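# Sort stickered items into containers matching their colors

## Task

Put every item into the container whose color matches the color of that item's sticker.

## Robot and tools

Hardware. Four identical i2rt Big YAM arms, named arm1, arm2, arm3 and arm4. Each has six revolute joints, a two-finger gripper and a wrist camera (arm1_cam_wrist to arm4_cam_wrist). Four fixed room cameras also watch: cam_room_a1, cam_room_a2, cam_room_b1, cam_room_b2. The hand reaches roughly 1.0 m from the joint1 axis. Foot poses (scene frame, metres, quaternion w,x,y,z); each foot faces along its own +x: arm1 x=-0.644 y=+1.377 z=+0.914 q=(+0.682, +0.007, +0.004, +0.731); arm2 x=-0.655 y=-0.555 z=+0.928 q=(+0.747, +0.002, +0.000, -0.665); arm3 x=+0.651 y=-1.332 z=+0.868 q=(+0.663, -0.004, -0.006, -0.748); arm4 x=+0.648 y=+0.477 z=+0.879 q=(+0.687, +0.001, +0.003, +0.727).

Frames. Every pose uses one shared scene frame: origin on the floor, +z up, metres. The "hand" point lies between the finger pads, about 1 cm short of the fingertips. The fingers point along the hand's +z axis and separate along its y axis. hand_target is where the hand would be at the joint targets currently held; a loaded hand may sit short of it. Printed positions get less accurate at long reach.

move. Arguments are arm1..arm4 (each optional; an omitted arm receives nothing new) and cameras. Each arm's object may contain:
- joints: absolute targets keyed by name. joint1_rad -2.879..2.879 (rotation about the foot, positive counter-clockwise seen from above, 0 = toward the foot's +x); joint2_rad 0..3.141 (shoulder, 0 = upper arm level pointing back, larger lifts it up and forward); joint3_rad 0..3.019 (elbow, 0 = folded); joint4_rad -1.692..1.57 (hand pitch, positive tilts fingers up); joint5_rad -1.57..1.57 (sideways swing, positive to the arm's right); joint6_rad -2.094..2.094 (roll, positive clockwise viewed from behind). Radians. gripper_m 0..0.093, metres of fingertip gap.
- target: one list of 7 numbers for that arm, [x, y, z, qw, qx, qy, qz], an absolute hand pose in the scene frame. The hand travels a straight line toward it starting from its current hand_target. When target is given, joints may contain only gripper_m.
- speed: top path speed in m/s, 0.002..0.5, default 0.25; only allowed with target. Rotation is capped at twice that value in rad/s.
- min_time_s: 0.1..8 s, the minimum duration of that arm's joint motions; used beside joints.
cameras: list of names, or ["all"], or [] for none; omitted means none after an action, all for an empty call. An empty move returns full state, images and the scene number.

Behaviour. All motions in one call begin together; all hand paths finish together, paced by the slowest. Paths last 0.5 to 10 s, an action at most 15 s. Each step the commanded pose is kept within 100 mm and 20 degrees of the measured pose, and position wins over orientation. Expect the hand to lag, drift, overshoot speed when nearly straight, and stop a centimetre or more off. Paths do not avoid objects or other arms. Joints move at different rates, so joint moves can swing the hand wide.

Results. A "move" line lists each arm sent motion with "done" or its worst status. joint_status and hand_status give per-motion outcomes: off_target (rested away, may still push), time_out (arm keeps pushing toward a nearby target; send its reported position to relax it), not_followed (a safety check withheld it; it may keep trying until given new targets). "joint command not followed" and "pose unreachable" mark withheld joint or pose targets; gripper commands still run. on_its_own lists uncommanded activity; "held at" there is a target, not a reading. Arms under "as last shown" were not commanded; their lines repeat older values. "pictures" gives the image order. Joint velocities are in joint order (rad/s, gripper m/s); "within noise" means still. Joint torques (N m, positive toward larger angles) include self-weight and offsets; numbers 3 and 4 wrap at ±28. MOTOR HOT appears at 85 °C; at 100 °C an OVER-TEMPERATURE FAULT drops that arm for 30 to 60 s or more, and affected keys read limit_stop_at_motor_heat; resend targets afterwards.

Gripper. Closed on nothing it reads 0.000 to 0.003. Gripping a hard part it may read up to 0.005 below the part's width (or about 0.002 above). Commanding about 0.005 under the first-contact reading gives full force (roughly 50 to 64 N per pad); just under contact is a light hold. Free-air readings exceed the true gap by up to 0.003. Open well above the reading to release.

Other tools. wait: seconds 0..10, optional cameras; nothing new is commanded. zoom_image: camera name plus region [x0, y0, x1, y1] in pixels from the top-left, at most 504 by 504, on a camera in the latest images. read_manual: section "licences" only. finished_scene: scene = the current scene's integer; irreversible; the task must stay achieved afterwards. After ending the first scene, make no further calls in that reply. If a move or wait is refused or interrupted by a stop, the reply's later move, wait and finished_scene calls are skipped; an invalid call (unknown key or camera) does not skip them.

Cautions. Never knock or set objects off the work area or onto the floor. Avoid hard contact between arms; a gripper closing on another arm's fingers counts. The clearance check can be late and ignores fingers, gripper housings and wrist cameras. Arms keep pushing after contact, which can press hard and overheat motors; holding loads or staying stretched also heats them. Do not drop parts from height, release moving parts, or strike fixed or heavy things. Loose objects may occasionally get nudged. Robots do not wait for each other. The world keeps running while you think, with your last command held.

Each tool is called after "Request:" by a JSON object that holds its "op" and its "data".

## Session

Request:
{"op": "move", "data": {"cameras": ["all"]}}

Scene clock: 0.00 s.
Joint torques (N m): no reading
Motor temperatures (°C): arm1=[20 23 28 23 21 21 21] | arm2=[23 24 27 22 22 20 23] | arm3=[24 23 24 23 24 23 23] | arm4=[22 21 24 22 24 21 24]
Heat: arm1: hottest joint3_rad 28 °C; arm2: hottest joint3_rad 27 °C; arm3: hottest joint1_rad 24 °C; arm4: hottest joint3_rad 24 °C.
Joint velocities: within noise
arm1.joint_positions: joint1_rad=+0.263 joint2_rad=+0.618 joint3_rad=+1.332 joint4_rad=-1.526 joint5_rad=+0.156 joint6_rad=+0.460 gripper_m=+0.09396
arm1.joint_status: not commanded
arm1.hand: x=-0.6788 y=+1.5838 z=+1.3925 quat_wxyz=(-0.203, +0.587, -0.716, -0.320) (m; scene frame)
arm1.hand_target: x=-0.6782 y=+1.5828 z=+1.4055 quat_wxyz=(-0.208, +0.582, -0.712, -0.334) (m; scene frame)
arm1.hand_status: not commanded
arm2.joint_positions: joint1_rad=+0.198 joint2_rad=+0.629 joint3_rad=+1.395 joint4_rad=-1.573 joint5_rad=-0.167 joint6_rad=+0.724 gripper_m=+0.09396
arm2.joint_status: not commanded
arm2.hand: x=-0.5668 y=-0.7391 z=+1.4233 quat_wxyz=(-0.378, -0.757, -0.533, +0.021) (m; scene frame)
arm2.hand_target: x=-0.5674 y=-0.7376 z=+1.4323 quat_wxyz=(-0.388, -0.753, -0.531, +0.025) (m; scene frame)
arm2.hand_status: not commanded
arm3.joint_positions: joint1_rad=-0.202 joint2_rad=+0.637 joint3_rad=+1.395 joint4_rad=-1.253 joint5_rad=-0.141 joint6_rad=+0.009 gripper_m=+0.09396
arm3.joint_status: not commanded
arm3.hand: x=+0.5932 y=-1.5705 z=+1.4269 quat_wxyz=(-0.354, -0.674, -0.524, +0.381) (m; scene frame)
arm3.hand_target: x=+0.5940 y=-1.5678 z=+1.4382 quat_wxyz=(-0.361, -0.668, -0.521, +0.391) (m; scene frame)
arm3.hand_status: not commanded
arm4.joint_positions: joint1_rad=+0.128 joint2_rad=+0.641 joint3_rad=+1.438 joint4_rad=-1.415 joint5_rad=-0.180 joint6_rad=-0.624 gripper_m=+0.09396
arm4.joint_status: not commanded
arm4.hand: x=+0.5789 y=+0.6954 z=+1.4214 quat_wxyz=(-0.341, +0.837, -0.292, -0.314) (m; scene frame)
arm4.hand_target: x=+0.5794 y=+0.6929 z=+1.4323 quat_wxyz=(-0.351, +0.831, -0.289, -0.319) (m; scene frame)
arm4.hand_status: not commanded
pictures: arm1_cam_wrist, arm2_cam_wrist, arm3_cam_wrist, arm4_cam_wrist, cam_room_a1, cam_room_a2, cam_room_b1, cam_room_b2
Images, in order (width x height): arm1_cam_wrist 672x504, arm2_cam_wrist 672x504, arm3_cam_wrist 672x504, arm4_cam_wrist 672x504, cam_room_a1 672x504, cam_room_a2 672x504, cam_room_b1 672x504, cam_room_b2 672x504.

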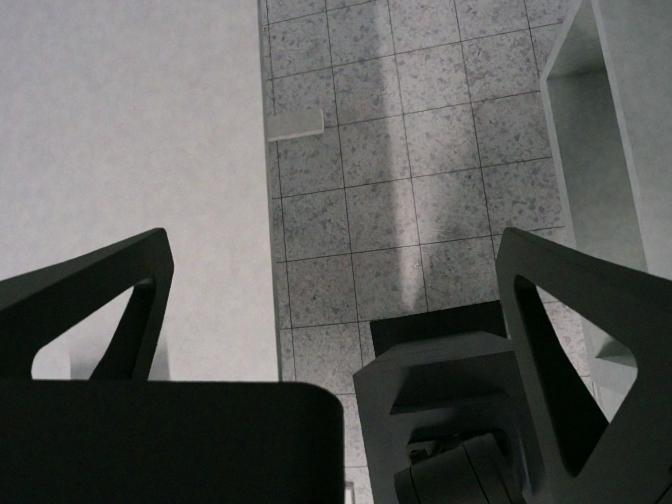

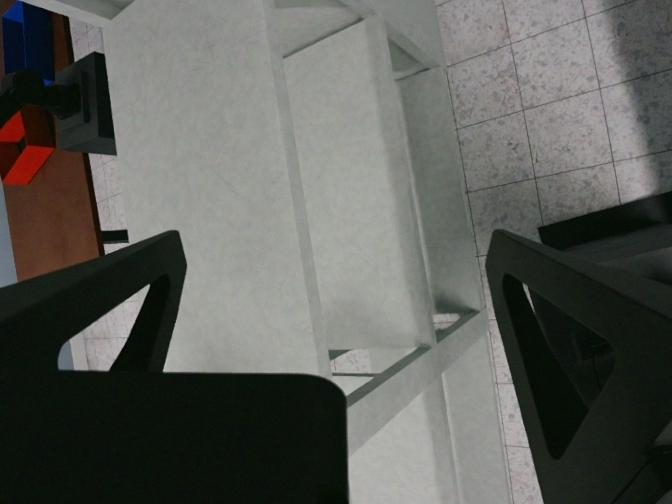

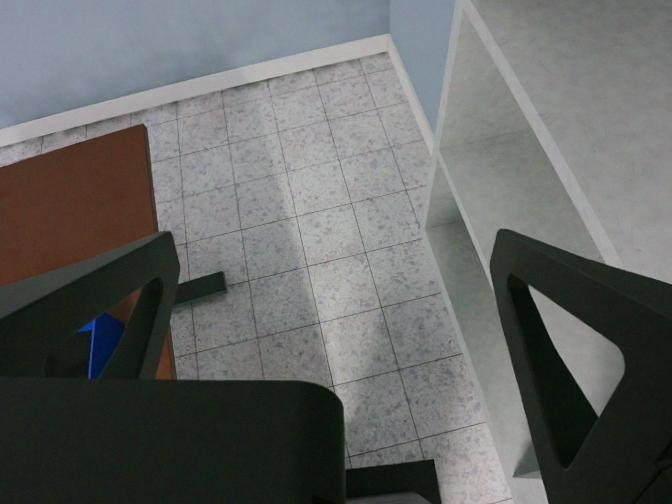

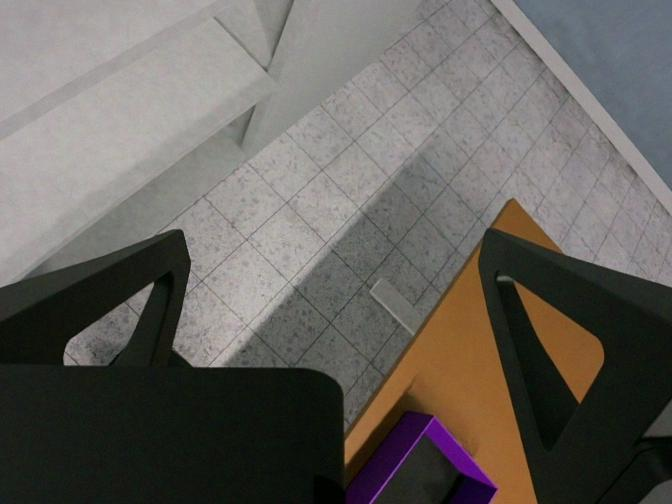

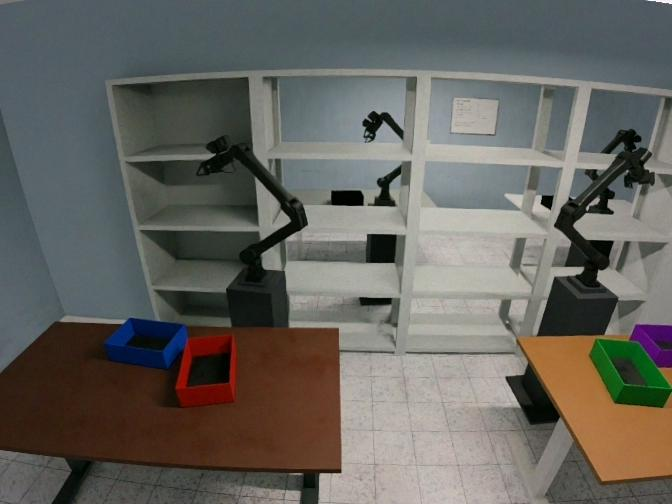

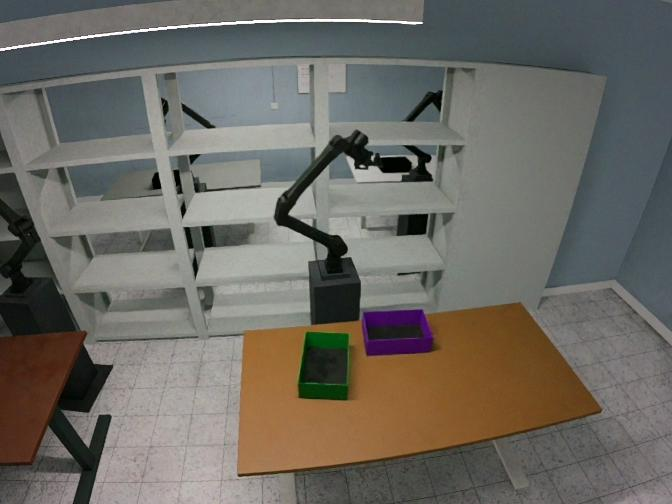

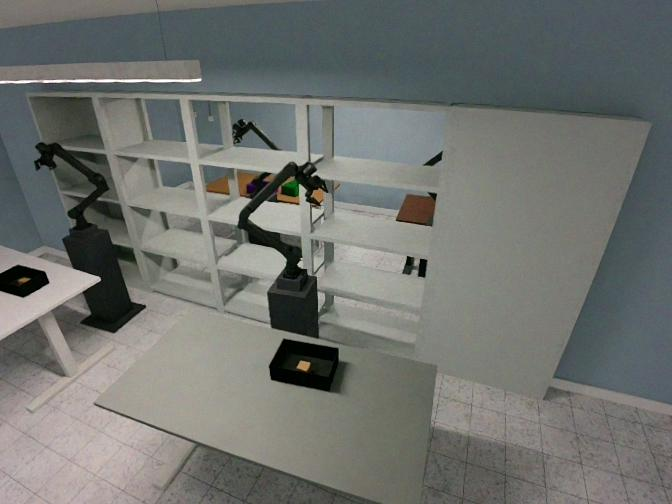

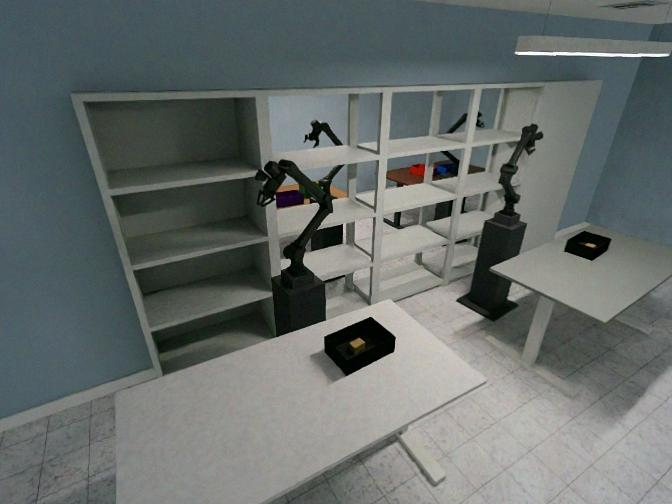

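Request:
{"op": "move", "data": {"arm1": {"joints":{"joint1_rad":1.5,"joint2_rad":0.8,"joint3_rad":1.15,"joint4_rad":-1.05,"joint5_rad":0,"joint6_rad":0},"min_time_s":3}, "arm2": {"joints":{"joint1_rad":-1.686,"joint2_rad":0.8,"joint3_rad":1.15,"joint4_rad":-1.05,"joint5_rad":0,"joint6_rad":0},"min_time_s":3.5}, "arm3": {"joints":{"joint1_rad":1.69,"joint2_rad":0.8,"joint3_rad":1.15,"joint4_rad":-1.05,"joint5_rad":0,"joint6_rad":0},"min_time_s":3.5}, "arm4": {"joints":{"joint1_rad":-1.627,"joint2_rad":0.8,"joint3_rad":1.15,"joint4_rad":-1.05,"joint5_rad":0,"joint6_rad":0},"min_time_s":3.5}, "cameras": ["arm1_cam_wrist","arm2_cam_wrist","arm3_cam_wrist","arm4_cam_wrist"]}}

Scene clock: 15.27 s.
Joint torques (N m): arm1=[-1.2 0.32 11.38 2.25 -0.01 -0.03] | arm2=[0.56 -2.96 10.28 3.14 0.09 -0.09] | arm3=[1.79 -2.43 9.14 2.25 0.13 -0.11] | arm4=[1.14 -1.85 8.96 1.91 0.19 0.19]
Motor temperatures (°C): arm1=[20 23 30 23 21 21 21] | arm2=[23 24 29 22 22 20 23] | arm3=[24 23 25 23 24 23 23] | arm4=[22 21 27 22 24 21 24]
Heat: arm1: hottest joint3_rad 30 °C; arm2: hottest joint3_rad 29 °C; arm3: hottest joint3_rad 25 °C; arm4: hottest joint3_rad 27 °C.
move: arm1 done; arm2 done; arm3 done; arm4 done
Joint velocities: within noise
arm1.joint_positions: joint1_rad=+1.494 joint2_rad=+0.793 joint3_rad=+1.149 joint4_rad=-1.069 joint5_rad=+0.001 joint6_rad=+0.008 gripper_m=+0.09397
arm1.joint_status: all done
arm1.hand: x=-0.9872 y=+1.3796 z=+1.3380 quat_wxyz=(-0.001, +0.906, -0.007, -0.423) (m; scene frame)
arm1.hand_target: x=-0.9923 y=+1.3773 z=+1.3402 quat_wxyz=(-0.001, +0.903, +0.000, -0.429) (m; scene frame)
arm1.hand_status: not commanded
arm2.joint_positions: joint1_rad=-1.685 joint2_rad=+0.789 joint3_rad=+1.163 joint4_rad=-1.070 joint5_rad=-0.002 joint6_rad=+0.015 gripper_m=+0.09397
arm2.joint_status: all done
arm2.hand: x=-1.0050 y=-0.5577 z=+1.3553 quat_wxyz=(-0.003, -0.906, +0.004, +0.423) (m; scene frame)
arm2.hand_target: x=-1.0111 y=-0.5568 z=+1.3482 quat_wxyz=(+0.001, -0.907, -0.002, +0.421) (m; scene frame)
arm2.hand_status: not commanded
arm3.joint_positions: joint1_rad=+1.681 joint2_rad=+0.793 joint3_rad=+1.156 joint4_rad=-1.067 joint5_rad=-0.003 joint6_rad=+0.007 gripper_m=+0.09397
arm3.joint_status: all done
arm3.hand: x=+1.0011 y=-1.3294 z=+1.2906 quat_wxyz=(-0.420, -0.004, -0.907, +0.006) (m; scene frame)
arm3.hand_target: x=+1.0056 y=-1.3268 z=+1.2884 quat_wxyz=(-0.422, +0.002, -0.907, +0.007) (m; scene frame)
arm3.hand_status: not commanded
arm4.joint_positions: joint1_rad=-1.626 joint2_rad=+0.790 joint3_rad=+1.149 joint4_rad=-1.069 joint5_rad=-0.002 joint6_rad=-0.014 gripper_m=+0.09397
arm4.joint_status: all done
arm4.hand: x=+0.9991 y=+0.4790 z=+1.2974 quat_wxyz=(-0.415, +0.008, -0.910, +0.003) (m; scene frame)
arm4.hand_target: x=+1.0051 y=+0.4783 z=+1.2980 quat_wxyz=(-0.420, +0.001, -0.908, +0.002) (m; scene frame)
arm4.hand_status: not commanded
pictures: arm1_cam_wrist, arm2_cam_wrist, arm3_cam_wrist, arm4_cam_wrist
Images, in order (width x height): arm1_cam_wrist 672x504, arm2_cam_wrist 672x504, arm3_cam_wrist 672x504, arm4_cam_wrist 672x504.

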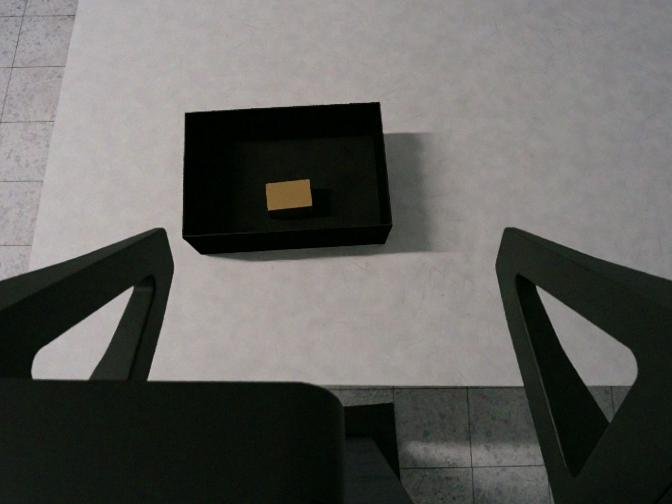

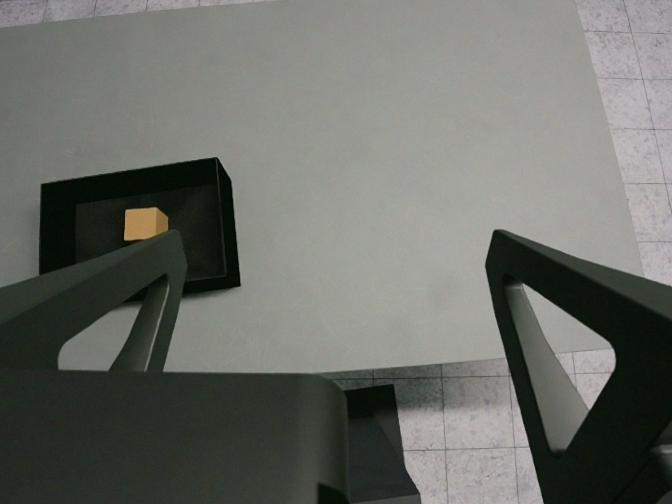

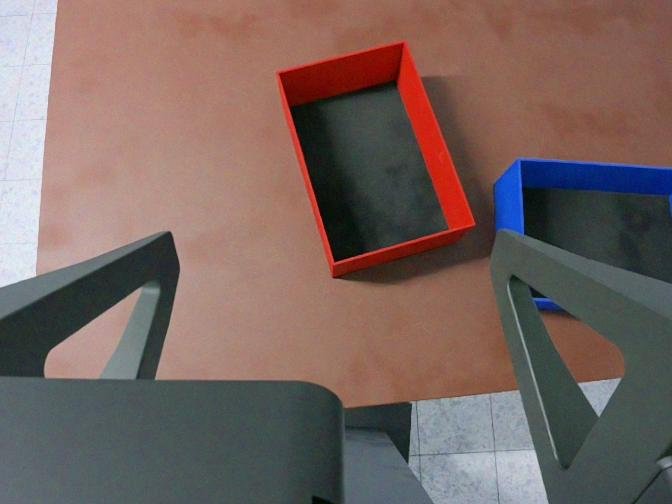

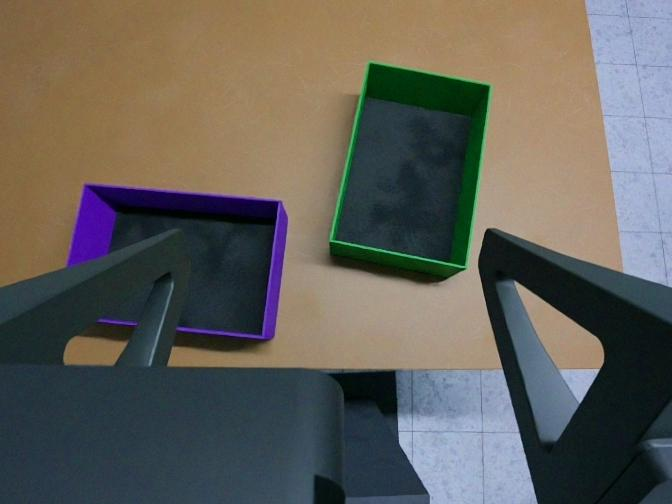

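Request:
{"op": "zoom_image", "data": {"camera": "arm1_cam_wrist", "region": [180, 95, 400, 260]}}

Request:
{"op": "zoom_image", "data": {"camera": "arm2_cam_wrist", "region": [30, 150, 250, 310]}}

Request:
{"op": "move", "data": {"cameras": ["cam_room_b1","cam_room_b2"]}}

Request:
{"op": "zoom_image", "data": {"camera": "cam_room_b1", "region": [260, 330, 350, 400]}}

Request:
{"op": "zoom_image", "data": {"camera": "cam_room_b2", "region": [310, 310, 410, 385]}}

Request:
{"op": "zoom_image", "data": {"camera": "cam_room_b2", "region": [560, 225, 620, 265]}}

Request:
{"op": "zoom_image", "data": {"camera": "cam_room_b1", "region": [0, 260, 60, 300]}}

Scaled by 2.291.

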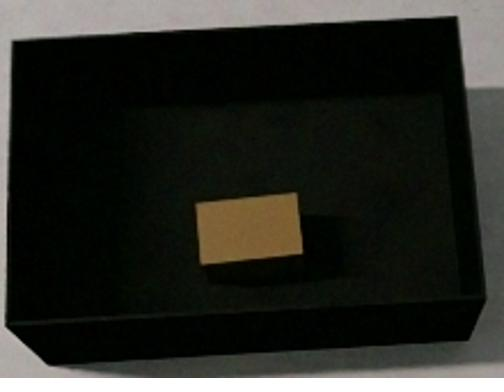

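Scaled by 2.291.

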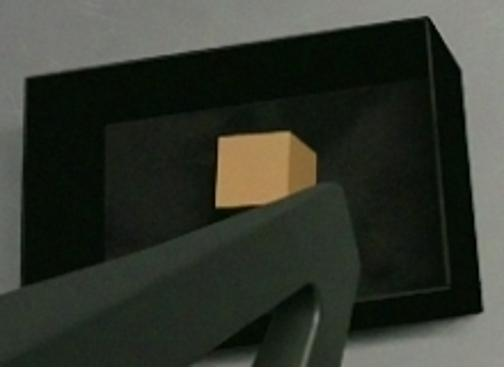

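Scene clock: 21.43 s.
Joint torques (N m): arm1=[-1.38 0.32 11.48 2.3 0 -0.05] | arm2=[0.62 -3.08 10.32 3.11 0.09 -0.09] | arm3=[1.85 -2.55 9.11 2.25 0.13 -0.11] | arm4=[0.62 -2.43 9.03 1.88 0.16 0.19]
Motor temperatures (°C): arm1=[20 23 31 23 21 21 21] | arm2=[23 24 29 22 22 20 23] | arm3=[24 23 26 23 24 23 23] | arm4=[22 21 27 22 24 21 24]
Heat: arm1: hottest joint3_rad 31 °C; arm2: hottest joint3_rad 29 °C; arm3: hottest joint3_rad 26 °C; arm4: hottest joint3_rad 27 °C.
Joint velocities: within noise
arm1.joint_positions: joint1_rad=+1.494 joint2_rad=+0.793 joint3_rad=+1.149 joint4_rad=-1.069 joint5_rad=+0.001 joint6_rad=+0.008 gripper_m=+0.09397
arm1.joint_status: all done
arm1.hand: x=-0.9872 y=+1.3796 z=+1.3380 quat_wxyz=(-0.001, +0.906, -0.007, -0.423) (m; scene frame)
arm1.hand_target: x=-0.9923 y=+1.3773 z=+1.3402 quat_wxyz=(-0.001, +0.903, +0.000, -0.429) (m; scene frame)
arm1.hand_status: not commanded
arm2.joint_positions: joint1_rad=-1.685 joint2_rad=+0.789 joint3_rad=+1.163 joint4_rad=-1.070 joint5_rad=-0.002 joint6_rad=+0.014 gripper_m=+0.09397
arm2.joint_status: all done
arm2.hand: x=-1.0050 y=-0.5577 z=+1.3553 quat_wxyz=(-0.003, -0.906, +0.004, +0.423) (m; scene frame)
arm2.hand_target: x=-1.0111 y=-0.5568 z=+1.3482 quat_wxyz=(+0.001, -0.907, -0.002, +0.421) (m; scene frame)
arm2.hand_status: not commanded
arm3.joint_positions: joint1_rad=+1.681 joint2_rad=+0.793 joint3_rad=+1.156 joint4_rad=-1.067 joint5_rad=-0.003 joint6_rad=+0.007 gripper_m=+0.09397
arm3.joint_status: all done
arm3.hand: x=+1.0011 y=-1.3294 z=+1.2906 quat_wxyz=(-0.420, -0.004, -0.907, +0.006) (m; scene frame)
arm3.hand_target: x=+1.0056 y=-1.3268 z=+1.2884 quat_wxyz=(-0.422, +0.002, -0.907, +0.007) (m; scene frame)
arm3.hand_status: not commanded
arm4.joint_positions: joint1_rad=-1.626 joint2_rad=+0.790 joint3_rad=+1.149 joint4_rad=-1.069 joint5_rad=-0.002 joint6_rad=-0.014 gripper_m=+0.09397
arm4.joint_status: all done
arm4.hand: x=+0.9991 y=+0.4790 z=+1.2974 quat_wxyz=(-0.415, +0.008, -0.910, +0.003) (m; scene frame)
arm4.hand_target: x=+1.0051 y=+0.4783 z=+1.2980 quat_wxyz=(-0.420, +0.001, -0.908, +0.002) (m; scene frame)
arm4.hand_status: not commanded
pictures: cam_room_b1, cam_room_b2
Images, in order (width x height): cam_room_b1 672x504, cam_room_b2 672x504.

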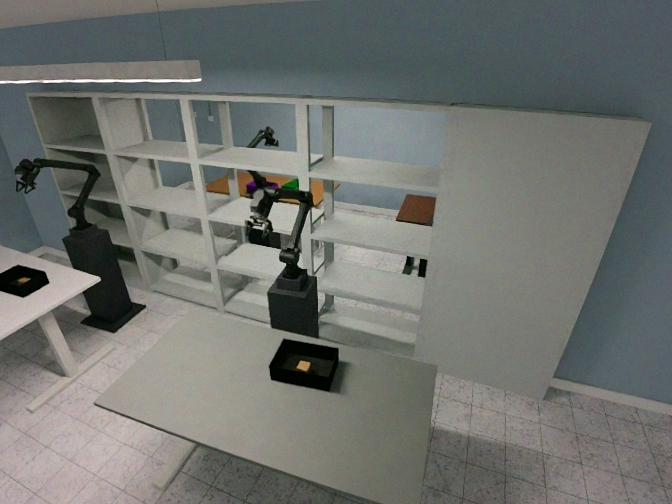

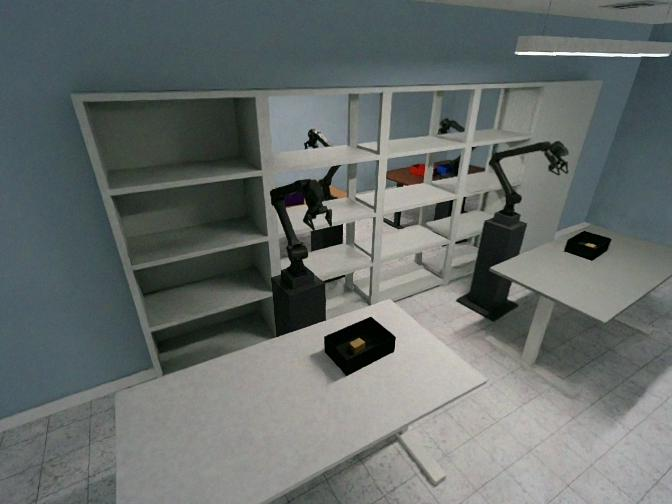

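Scaled by 5.600.

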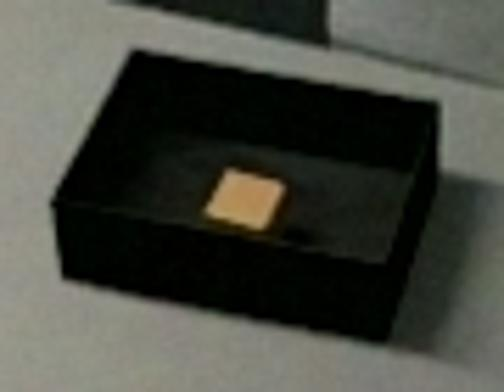

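Scaled by 5.040.

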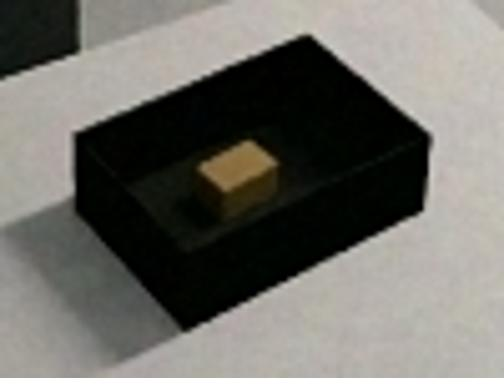

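Scaled by 8.400.

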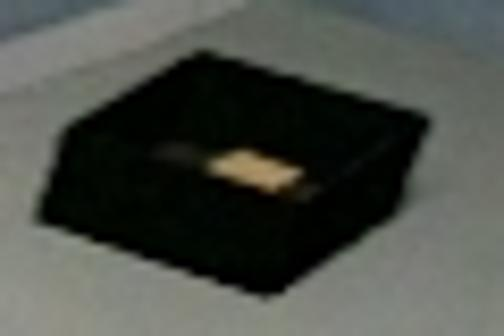

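Scaled by 8.400.

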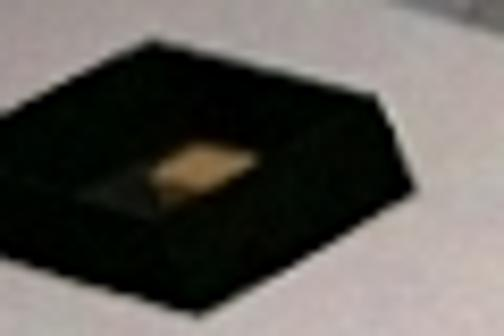

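Request:
{"op": "move", "data": {"arm1": {"target":[-1.2,1.3,0.93,0.0057,0.9904,0.0432,-0.1304],"speed":0.25}, "arm2": {"target":[-1.17,-0.88,0.93,0.0061,0.9842,0.0344,-0.1735],"speed":0.25}, "cameras": ["arm1_cam_wrist","arm2_cam_wrist"]}}

Scene clock: 45.63 s.
Joint torques (N m): arm1=[-0.79 -13.27 13.15 1.01 -0.05 0.11] | arm2=[1.03 -18.37 13.08 1.25 0.08 0.2] | arm3=[1.85 -2.61 9.14 2.25 0.12 -0.11] | arm4=[0.56 -2.32 9.05 1.96 0.14 0.19]
Motor temperatures (°C): arm1=[20 23 33 23 21 21 21] | arm2=[23 24 32 22 22 20 23] | arm3=[24 23 27 23 24 23 23] | arm4=[22 21 29 22 24 21 24]
Heat: arm1: hottest joint3_rad 33 °C; arm2: hottest joint3_rad 32 °C; arm3: hottest joint3_rad 27 °C; arm4: hottest joint3_rad 29 °C.
move: arm1 off_target; arm2 off_target
Joint velocities: within noise
arm1.joint_positions: joint1_rad=+1.634 joint2_rad=+1.856 joint3_rad=+1.168 joint4_rad=-0.695 joint5_rad=+0.011 joint6_rad=+0.046 gripper_m=+0.09397
arm1.joint_status: not commanded
arm1.hand: x=-1.1743 y=+1.3094 z=+0.9107 quat_wxyz=(+0.001, +0.994, +0.042, -0.102) (m; scene frame)
arm1.hand_target: x=-1.1986 y=+1.3000 z=+0.9309 quat_wxyz=(+0.006, +0.990, +0.043, -0.131) (m; scene frame)
arm1.hand_status: off_target (0.033 m and 3.4 deg from the pose sent, 0.467 m and 35.5 deg at the start)
arm2.joint_positions: joint1_rad=-1.078 joint2_rad=+1.925 joint3_rad=+1.273 joint4_rad=-0.649 joint5_rad=+0.179 joint6_rad=+0.502 gripper_m=+0.09397
arm2.joint_status: not commanded
arm2.hand: x=-1.1535 y=-0.8652 z=+0.9203 quat_wxyz=(+0.006, -0.986, -0.041, +0.160) (m; scene frame)
arm2.hand_target: x=-1.1692 y=-0.8794 z=+0.9305 quat_wxyz=(-0.006, -0.984, -0.034, +0.174) (m; scene frame)
arm2.hand_status: off_target (0.024 m and 2.2 deg from the pose sent, 0.559 m and 30.3 deg at the start)
arm3, arm4: as last shown
pictures: arm1_cam_wrist, arm2_cam_wrist
Images, in order (width x height): arm1_cam_wrist 672x504, arm2_cam_wrist 672x504.

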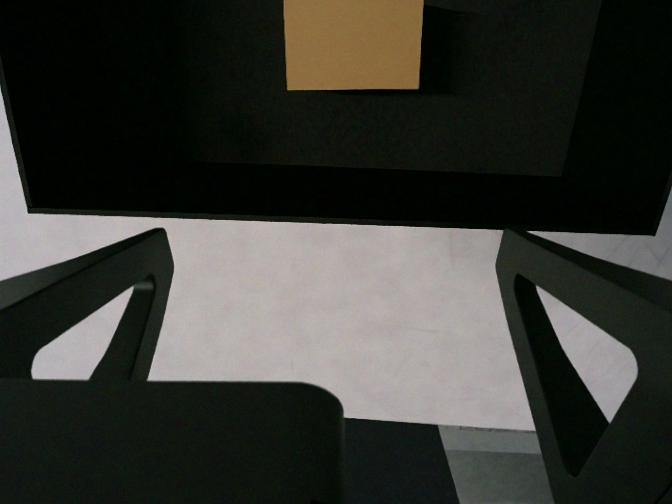

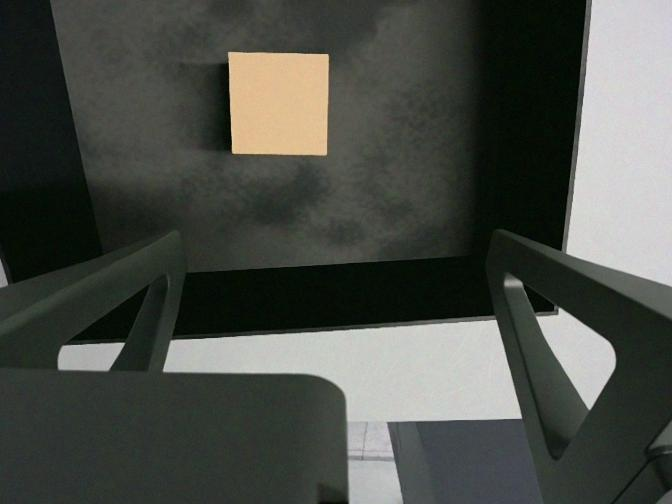

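Request:
{"op": "move", "data": {"arm1": {"target":[-1.249,1.3065,0.82,0.0057,0.9904,0.0432,-0.1304],"speed":0.2}, "arm2": {"target":[-1.204,-0.915,0.812,0.0061,0.9842,0.0344,-0.1735],"speed":0.2}, "cameras": ["arm1_cam_wrist","arm2_cam_wrist"]}}

Scene clock: 61.03 s.
Joint torques (N m): arm1=[-2.84 -15.56 11.28 1.32 -0.05 -0.05] | arm2=[1.49 -20.78 11.64 1.87 0.28 0.21] | arm3=[1.85 -2.43 9.11 2.26 0.14 -0.12] | arm4=[0.73 -2.26 9.17 1.89 0.18 0.17]
Motor temperatures (°C): arm1=[20 24 33 23 21 21 21] | arm2=[23 25 33 22 22 20 23] | arm3=[24 23 28 23 24 23 23] | arm4=[22 21 30 22 24 21 24]
Heat: arm1: hottest joint3_rad 33 °C; arm2: hottest joint3_rad 33 °C; arm3: hottest joint3_rad 28 °C; arm4: hottest joint3_rad 30 °C.
move: arm1 off_target; arm2 off_target
Joint velocities: within noise
arm1.joint_positions: joint1_rad=+1.633 joint2_rad=+2.134 joint3_rad=+1.284 joint4_rad=-0.532 joint5_rad=+0.006 joint6_rad=+0.039 gripper_m=+0.09397
arm1.joint_status: not commanded
arm1.hand: x=-1.2211 y=+1.3036 z=+0.8071 quat_wxyz=(+0.003, +0.994, +0.045, -0.102) (m; scene frame)
arm1.hand_target: x=-1.2478 y=+1.3069 z=+0.8210 quat_wxyz=(+0.005, +0.990, +0.043, -0.131) (m; scene frame)
arm1.hand_status: off_target (0.031 m and 3.3 deg from the pose sent, 0.118 m and 3.4 deg at the start)
arm2.joint_positions: joint1_rad=-1.067 joint2_rad=+2.213 joint3_rad=+1.417 joint4_rad=-0.511 joint5_rad=+0.179 joint6_rad=+0.517 gripper_m=+0.09397
arm2.joint_status: not commanded
arm2.hand: x=-1.1892 y=-0.8982 z=+0.8096 quat_wxyz=(+0.005, -0.987, -0.039, +0.157) (m; scene frame)
arm2.hand_target: x=-1.2031 y=-0.9147 z=+0.8128 quat_wxyz=(-0.007, -0.984, -0.034, +0.174) (m; scene frame)
arm2.hand_status: off_target (0.023 m and 2.4 deg from the pose sent, 0.129 m and 2.2 deg at the start)
arm3, arm4: as last shown
pictures: arm1_cam_wrist, arm2_cam_wrist
Images, in order (width x height): arm1_cam_wrist 672x504, arm2_cam_wrist 672x504.

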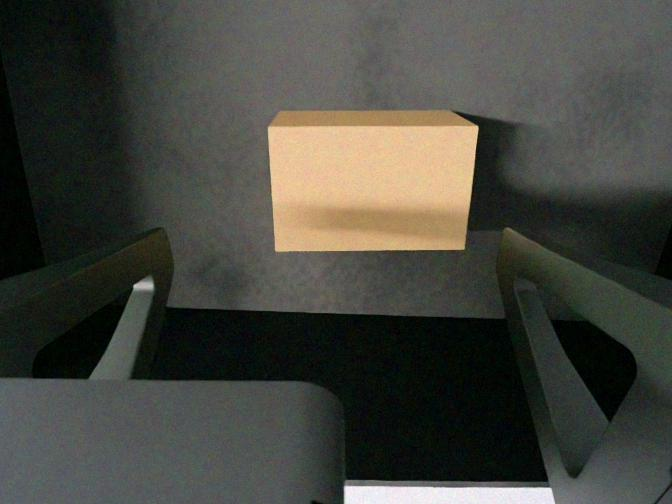

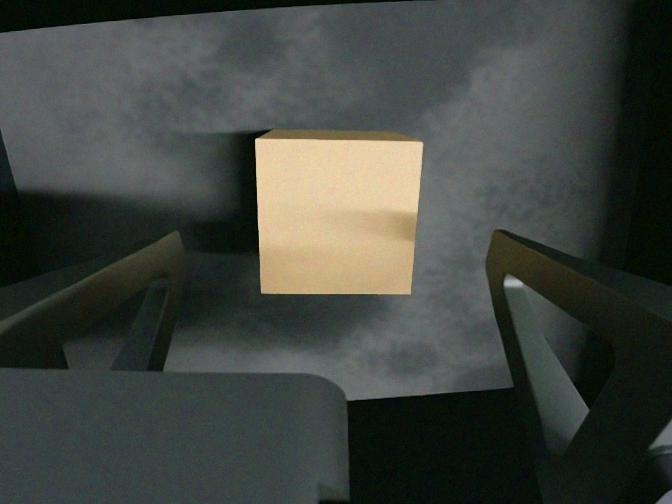

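Request:
{"op": "move", "data": {"arm1": {"target":[-1.257,1.3195,0.745,0.0057,0.9904,0.0432,-0.1304],"speed":0.12}, "arm2": {"target":[-1.206,-0.915,0.738,0.0061,0.9842,0.0344,-0.1735],"speed":0.12}, "cameras": ["arm1_cam_wrist","arm2_cam_wrist"]}}

Scene clock: 72.50 s.
Joint torques (N m): arm1=[-1.67 -15.74 9.85 1.32 -0.05 -0.07] | arm2=[1.26 -20.6 10.62 1.88 0.28 0.19] | arm3=[1.79 -2.55 9.11 2.28 0.12 -0.12] | arm4=[0.5 -2.32 9.13 1.85 0.2 0.17]
Motor temperatures (°C): arm1=[20 24 33 23 21 21 21] | arm2=[23 25 33 22 22 20 23] | arm3=[24 23 29 23 24 23 23] | arm4=[22 21 31 22 24 21 24]
Heat: arm1: hottest joint3_rad 33 °C; arm2: hottest joint3_rad 33 °C; arm3: hottest joint3_rad 29 °C; arm4: hottest joint3_rad 31 °C.
move: arm1 off_target; arm2 off_target
Joint velocities: within noise
arm1.joint_positions: joint1_rad=+1.607 joint2_rad=+2.289 joint3_rad=+1.325 joint4_rad=-0.407 joint5_rad=+0.000 joint6_rad=+0.017 gripper_m=+0.09397
arm1.joint_status: not commanded
arm1.hand: x=-1.2325 y=+1.3163 z=+0.7373 quat_wxyz=(+0.004, +0.993, +0.044, -0.107) (m; scene frame)
arm1.hand_target: x=-1.2561 y=+1.3196 z=+0.7458 quat_wxyz=(+0.006, +0.990, +0.043, -0.130) (m; scene frame)
arm1.hand_status: off_target (0.026 m and 2.7 deg from the pose sent, 0.073 m and 3.3 deg at the start)
arm2.joint_positions: joint1_rad=-1.067 joint2_rad=+2.351 joint3_rad=+1.452 joint4_rad=-0.395 joint5_rad=+0.179 joint6_rad=+0.518 gripper_m=+0.09397
arm2.joint_status: not commanded
arm2.hand: x=-1.1946 y=-0.9020 z=+0.7429 quat_wxyz=(+0.002, -0.986, -0.038, +0.162) (m; scene frame)
arm2.hand_target: x=-1.2052 y=-0.9146 z=+0.7385 quat_wxyz=(-0.006, -0.984, -0.035, +0.173) (m; scene frame)
arm2.hand_status: off_target (0.018 m and 1.7 deg from the pose sent, 0.075 m and 2.4 deg at the start)
arm3, arm4: as last shown
pictures: arm1_cam_wrist, arm2_cam_wrist
Images, in order (width x height): arm1_cam_wrist 672x504, arm2_cam_wrist 672x504.

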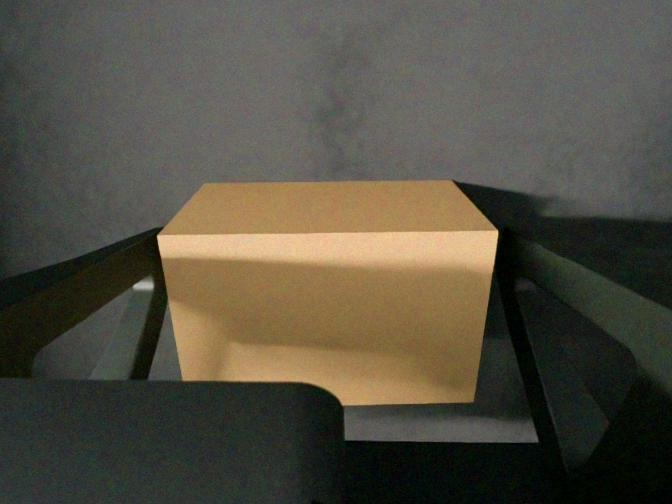

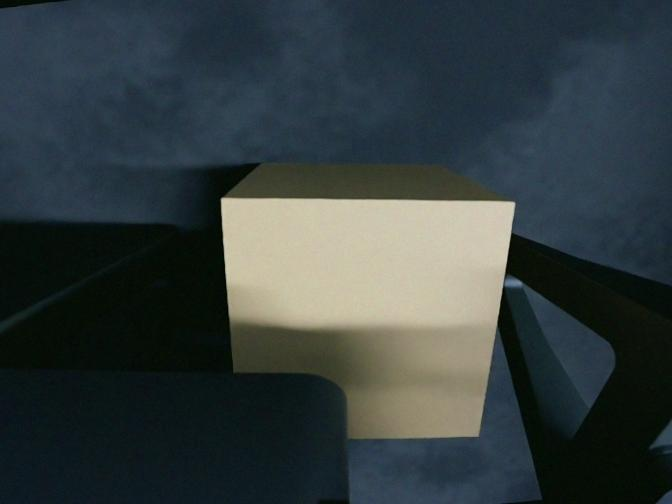

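Request:
{"op": "move", "data": {"arm1": {"joints":{"gripper_m":0.077}}, "arm2": {"joints":{"gripper_m":0.064}}}}

Request:
{"op": "move", "data": {"arm1": {"joints":{"gripper_m":0.063}}, "arm2": {"joints":{"gripper_m":0.048}}, "cameras": ["arm1_cam_wrist","arm2_cam_wrist"]}}

Scene clock: 77.80 s.
Joint torques (N m): arm1=[-2.78 -16.03 10.3 1.24 -0.05 -0.07] | arm2=[1.26 -20.6 10.58 1.89 0.27 0.18] | arm3=[1.85 -2.55 9.14 2.28 0.14 -0.12] | arm4=[0.91 -2.32 9.09 1.96 0.16 0.15]
Motor temperatures (°C): arm1=[20 25 33 23 21 21 21] | arm2=[23 26 33 22 22 20 23] | arm3=[24 23 29 23 24 23 23] | arm4=[22 21 31 22 24 21 24]
Heat: arm1: hottest joint3_rad 33 °C; arm2: hottest joint3_rad 33 °C; arm3: hottest joint3_rad 29 °C; arm4: hottest joint3_rad 31 °C.
move: arm1 done; arm2 done
Joint velocities: within noise
arm1.joint_positions: joint1_rad=+1.607 joint2_rad=+2.289 joint3_rad=+1.325 joint4_rad=-0.407 joint5_rad=+0.000 joint6_rad=+0.016 gripper_m=+0.07707
arm1.joint_status: all done
arm1.hand: x=-1.2325 y=+1.3163 z=+0.7373 quat_wxyz=(+0.004, +0.993, +0.045, -0.107) (m; scene frame)
arm1.hand_target: x=-1.2561 y=+1.3196 z=+0.7458 quat_wxyz=(+0.006, +0.990, +0.043, -0.130) (m; scene frame)
arm1.hand_status: not commanded
arm2.joint_positions: joint1_rad=-1.067 joint2_rad=+2.351 joint3_rad=+1.452 joint4_rad=-0.395 joint5_rad=+0.179 joint6_rad=+0.518 gripper_m=+0.06410
arm2.joint_status: all done
arm2.hand: x=-1.1946 y=-0.9020 z=+0.7429 quat_wxyz=(+0.002, -0.986, -0.038, +0.162) (m; scene frame)
arm2.hand_target: x=-1.2052 y=-0.9146 z=+0.7385 quat_wxyz=(-0.006, -0.984, -0.035, +0.173) (m; scene frame)
arm2.hand_status: not commanded
arm3, arm4: as last shown
pictures: none

Scene clock: 78.27 s.
Joint torques (N m): arm1=[-2.49 -16.26 9.98 1.22 -0.06 -0.05] | arm2=[1.32 -20.66 10.58 1.87 0.25 0.19] | arm3=[1.85 -2.55 9.14 2.28 0.12 -0.11] | arm4=[0.5 -2.26 9.2 1.89 0.2 0.18]
Motor temperatures (°C): arm1=[20 25 33 23 21 21 21] | arm2=[23 26 33 22 22 20 23] | arm3=[24 23 29 23 24 23 23] | arm4=[22 21 31 22 24 21 24]
Heat: arm1: hottest joint3_rad 33 °C; arm2: hottest joint3_rad 33 °C; arm3: hottest joint3_rad 29 °C; arm4: hottest joint3_rad 31 °C.
move: arm1 off_target; arm2 off_target
Joint velocities: within noise
arm1.joint_positions: joint1_rad=+1.607 joint2_rad=+2.289 joint3_rad=+1.326 joint4_rad=-0.407 joint5_rad=+0.000 joint6_rad=+0.016 gripper_m=+0.06895
arm1.joint_status: gripper_m off_target (ended at +0.06898, target +0.06300)
arm1.hand: x=-1.2327 y=+1.3162 z=+0.7374 quat_wxyz=(+0.004, +0.993, +0.045, -0.107) (m; scene frame)
arm1.hand_target: x=-1.2561 y=+1.3196 z=+0.7458 quat_wxyz=(+0.006, +0.990, +0.043, -0.130) (m; scene frame)
arm1.hand_status: not commanded
arm2.joint_positions: joint1_rad=-1.067 joint2_rad=+2.351 joint3_rad=+1.452 joint4_rad=-0.395 joint5_rad=+0.179 joint6_rad=+0.518 gripper_m=+0.05319
arm2.joint_status: gripper_m off_target (ended at +0.05322, target +0.04800)
arm2.hand: x=-1.1947 y=-0.9019 z=+0.7430 quat_wxyz=(+0.002, -0.986, -0.038, +0.162) (m; scene frame)
arm2.hand_target: x=-1.2051 y=-0.9146 z=+0.7385 quat_wxyz=(-0.006, -0.984, -0.035, +0.173) (m; scene frame)
arm2.hand_status: not commanded
arm3, arm4: as last shown
pictures: arm1_cam_wrist, arm2_cam_wrist
Images, in order (width x height): arm1_cam_wrist 672x504, arm2_cam_wrist 672x504.

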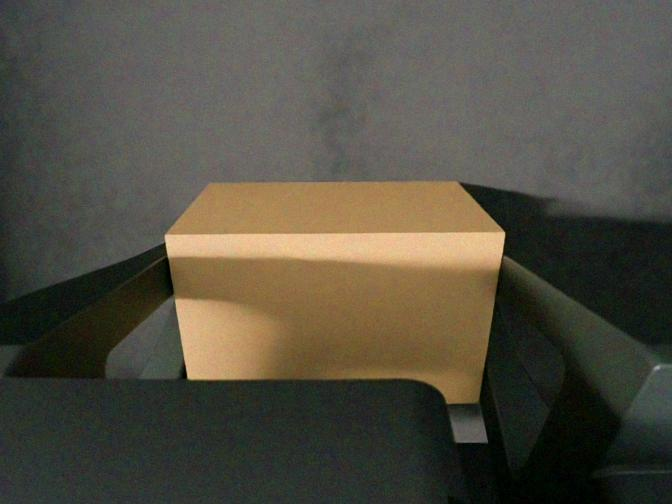

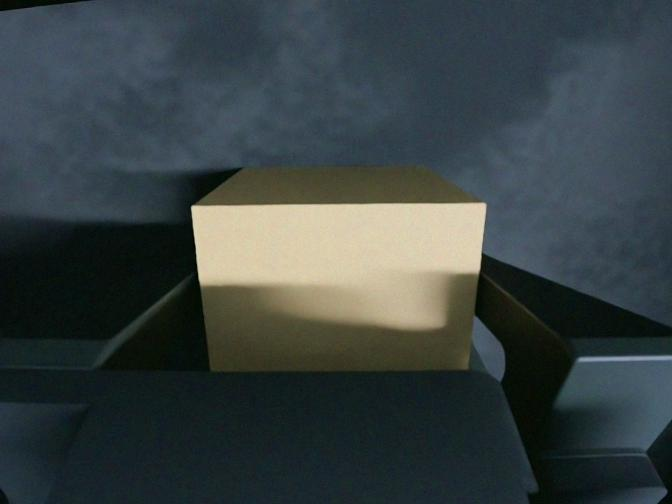

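Request:
{"op": "move", "data": {"arm1": {"target":[-1.24,1.31,1.08,0.0057,0.9904,0.0432,-0.1304],"speed":0.25}, "arm2": {"target":[-1.2,-0.91,1.08,0.0061,0.9842,0.0344,-0.1735],"speed":0.25}, "cameras": ["cam_room_b1","cam_room_b2"]}}

Request:
{"op": "zoom_image", "data": {"camera": "cam_room_b1", "region": [220, 220, 360, 370]}}

Request:
{"op": "zoom_image", "data": {"camera": "cam_room_b2", "region": [300, 220, 440, 370]}}

Request:
{"op": "zoom_image", "data": {"camera": "cam_room_b2", "region": [530, 160, 640, 270]}}

Request:
{"op": "zoom_image", "data": {"camera": "cam_room_b1", "region": [0, 180, 100, 290]}}

Scene clock: 87.33 s.
Joint torques (N m): arm1=[-1.26 -14.56 14.84 0.51 0.1 0.12] | arm2=[1.2 -20.42 14.5 0.77 0.23 0.17] | arm3=[1.85 -2.49 9.1 2.29 0.13 -0.11] | arm4=[0.5 -2.02 9.1 1.89 0.18 0.18]
Motor temperatures (°C): arm1=[20 26 33 23 21 21 21] | arm2=[23 26 33 22 22 20 23] | arm3=[24 23 29 23 24 23 23] | arm4=[22 21 31 22 24 21 24]
Heat: arm1: hottest joint3_rad 33 °C; arm2: hottest joint3_rad 33 °C; arm3: hottest joint3_rad 29 °C; arm4: hottest joint3_rad 31 °C.
move: arm1 off_target; arm2 off_target
Joint velocities: within noise
arm1.joint_positions: joint1_rad=+1.607 joint2_rad=+1.791 joint3_rad=+1.506 joint4_rad=-1.081 joint5_rad=+0.000 joint6_rad=+0.018 gripper_m=+0.06895
arm1.joint_status: not commanded
arm1.hand: x=-1.2260 y=+1.3156 z=+1.0580 quat_wxyz=(+0.004, +0.993, +0.044, -0.110) (m; scene frame)
arm1.hand_target: x=-1.2389 y=+1.3100 z=+1.0801 quat_wxyz=(+0.006, +0.990, +0.043, -0.131) (m; scene frame)
arm1.hand_status: off_target (0.027 m and 2.4 deg from the pose sent, 0.343 m and 2.7 deg at the start)
arm2.joint_positions: joint1_rad=-1.067 joint2_rad=+1.874 joint3_rad=+1.619 joint4_rad=-1.037 joint5_rad=+0.179 joint6_rad=+0.518 gripper_m=+0.05319
arm2.joint_status: not commanded
arm2.hand: x=-1.1916 y=-0.9003 z=+1.0656 quat_wxyz=(+0.002, -0.986, -0.038, +0.163) (m; scene frame)
arm2.hand_target: x=-1.1994 y=-0.9097 z=+1.0801 quat_wxyz=(-0.006, -0.984, -0.035, +0.174) (m; scene frame)
arm2.hand_status: off_target (0.019 m and 1.6 deg from the pose sent, 0.337 m and 1.6 deg at the start)
arm3, arm4: as last shown
pictures: cam_room_b1, cam_room_b2
Images, in order (width x height): cam_room_b1 672x504, cam_room_b2 672x504.

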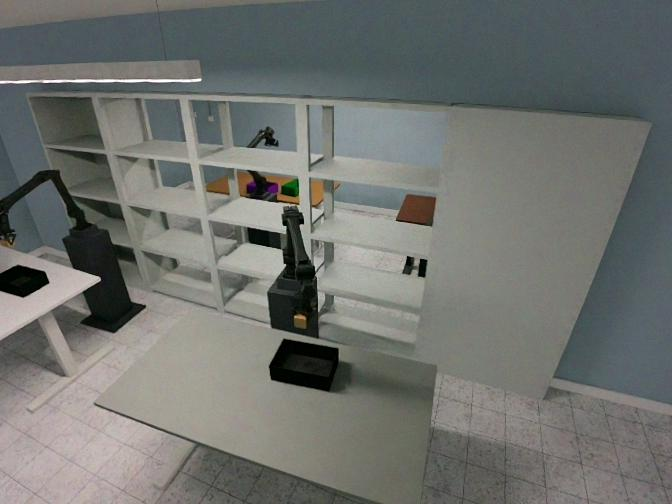

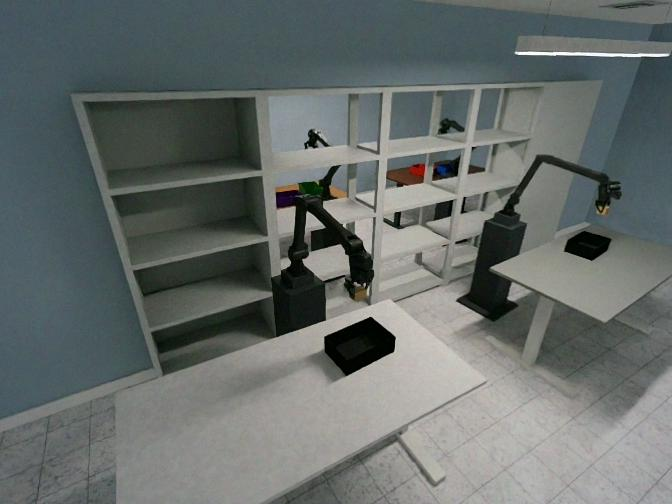

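Scaled by 3.360.

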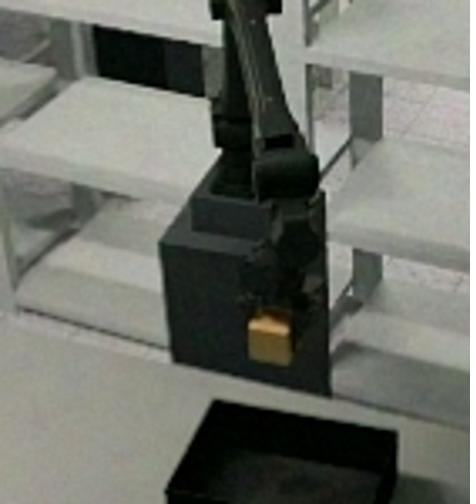

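Scaled by 3.360.

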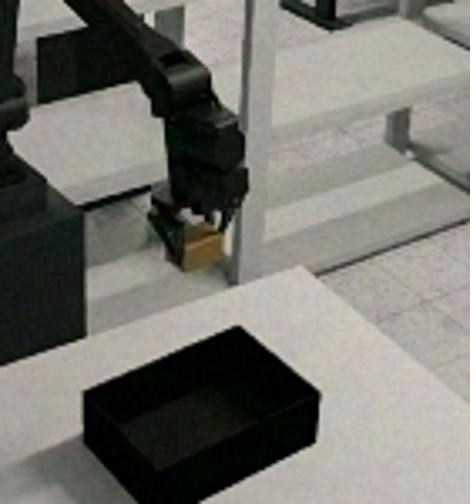

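Scaled by 4.582.

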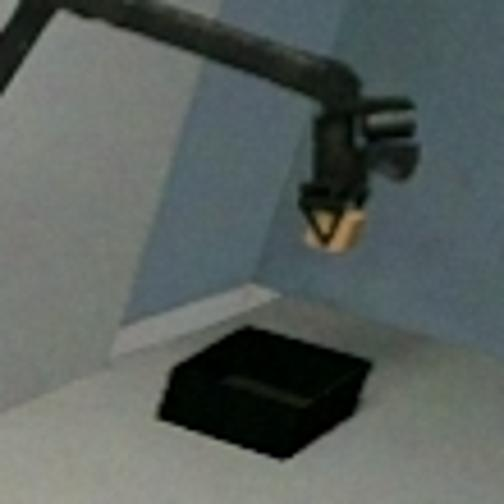

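Scaled by 4.582.

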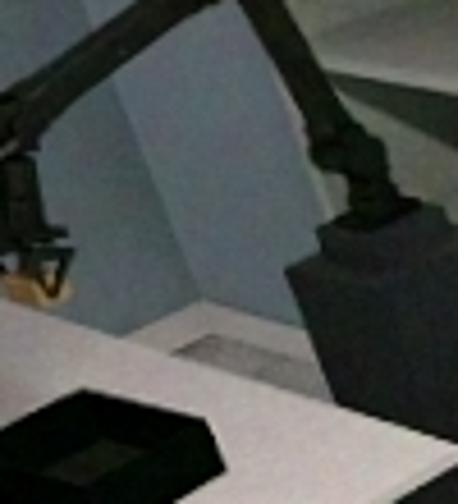

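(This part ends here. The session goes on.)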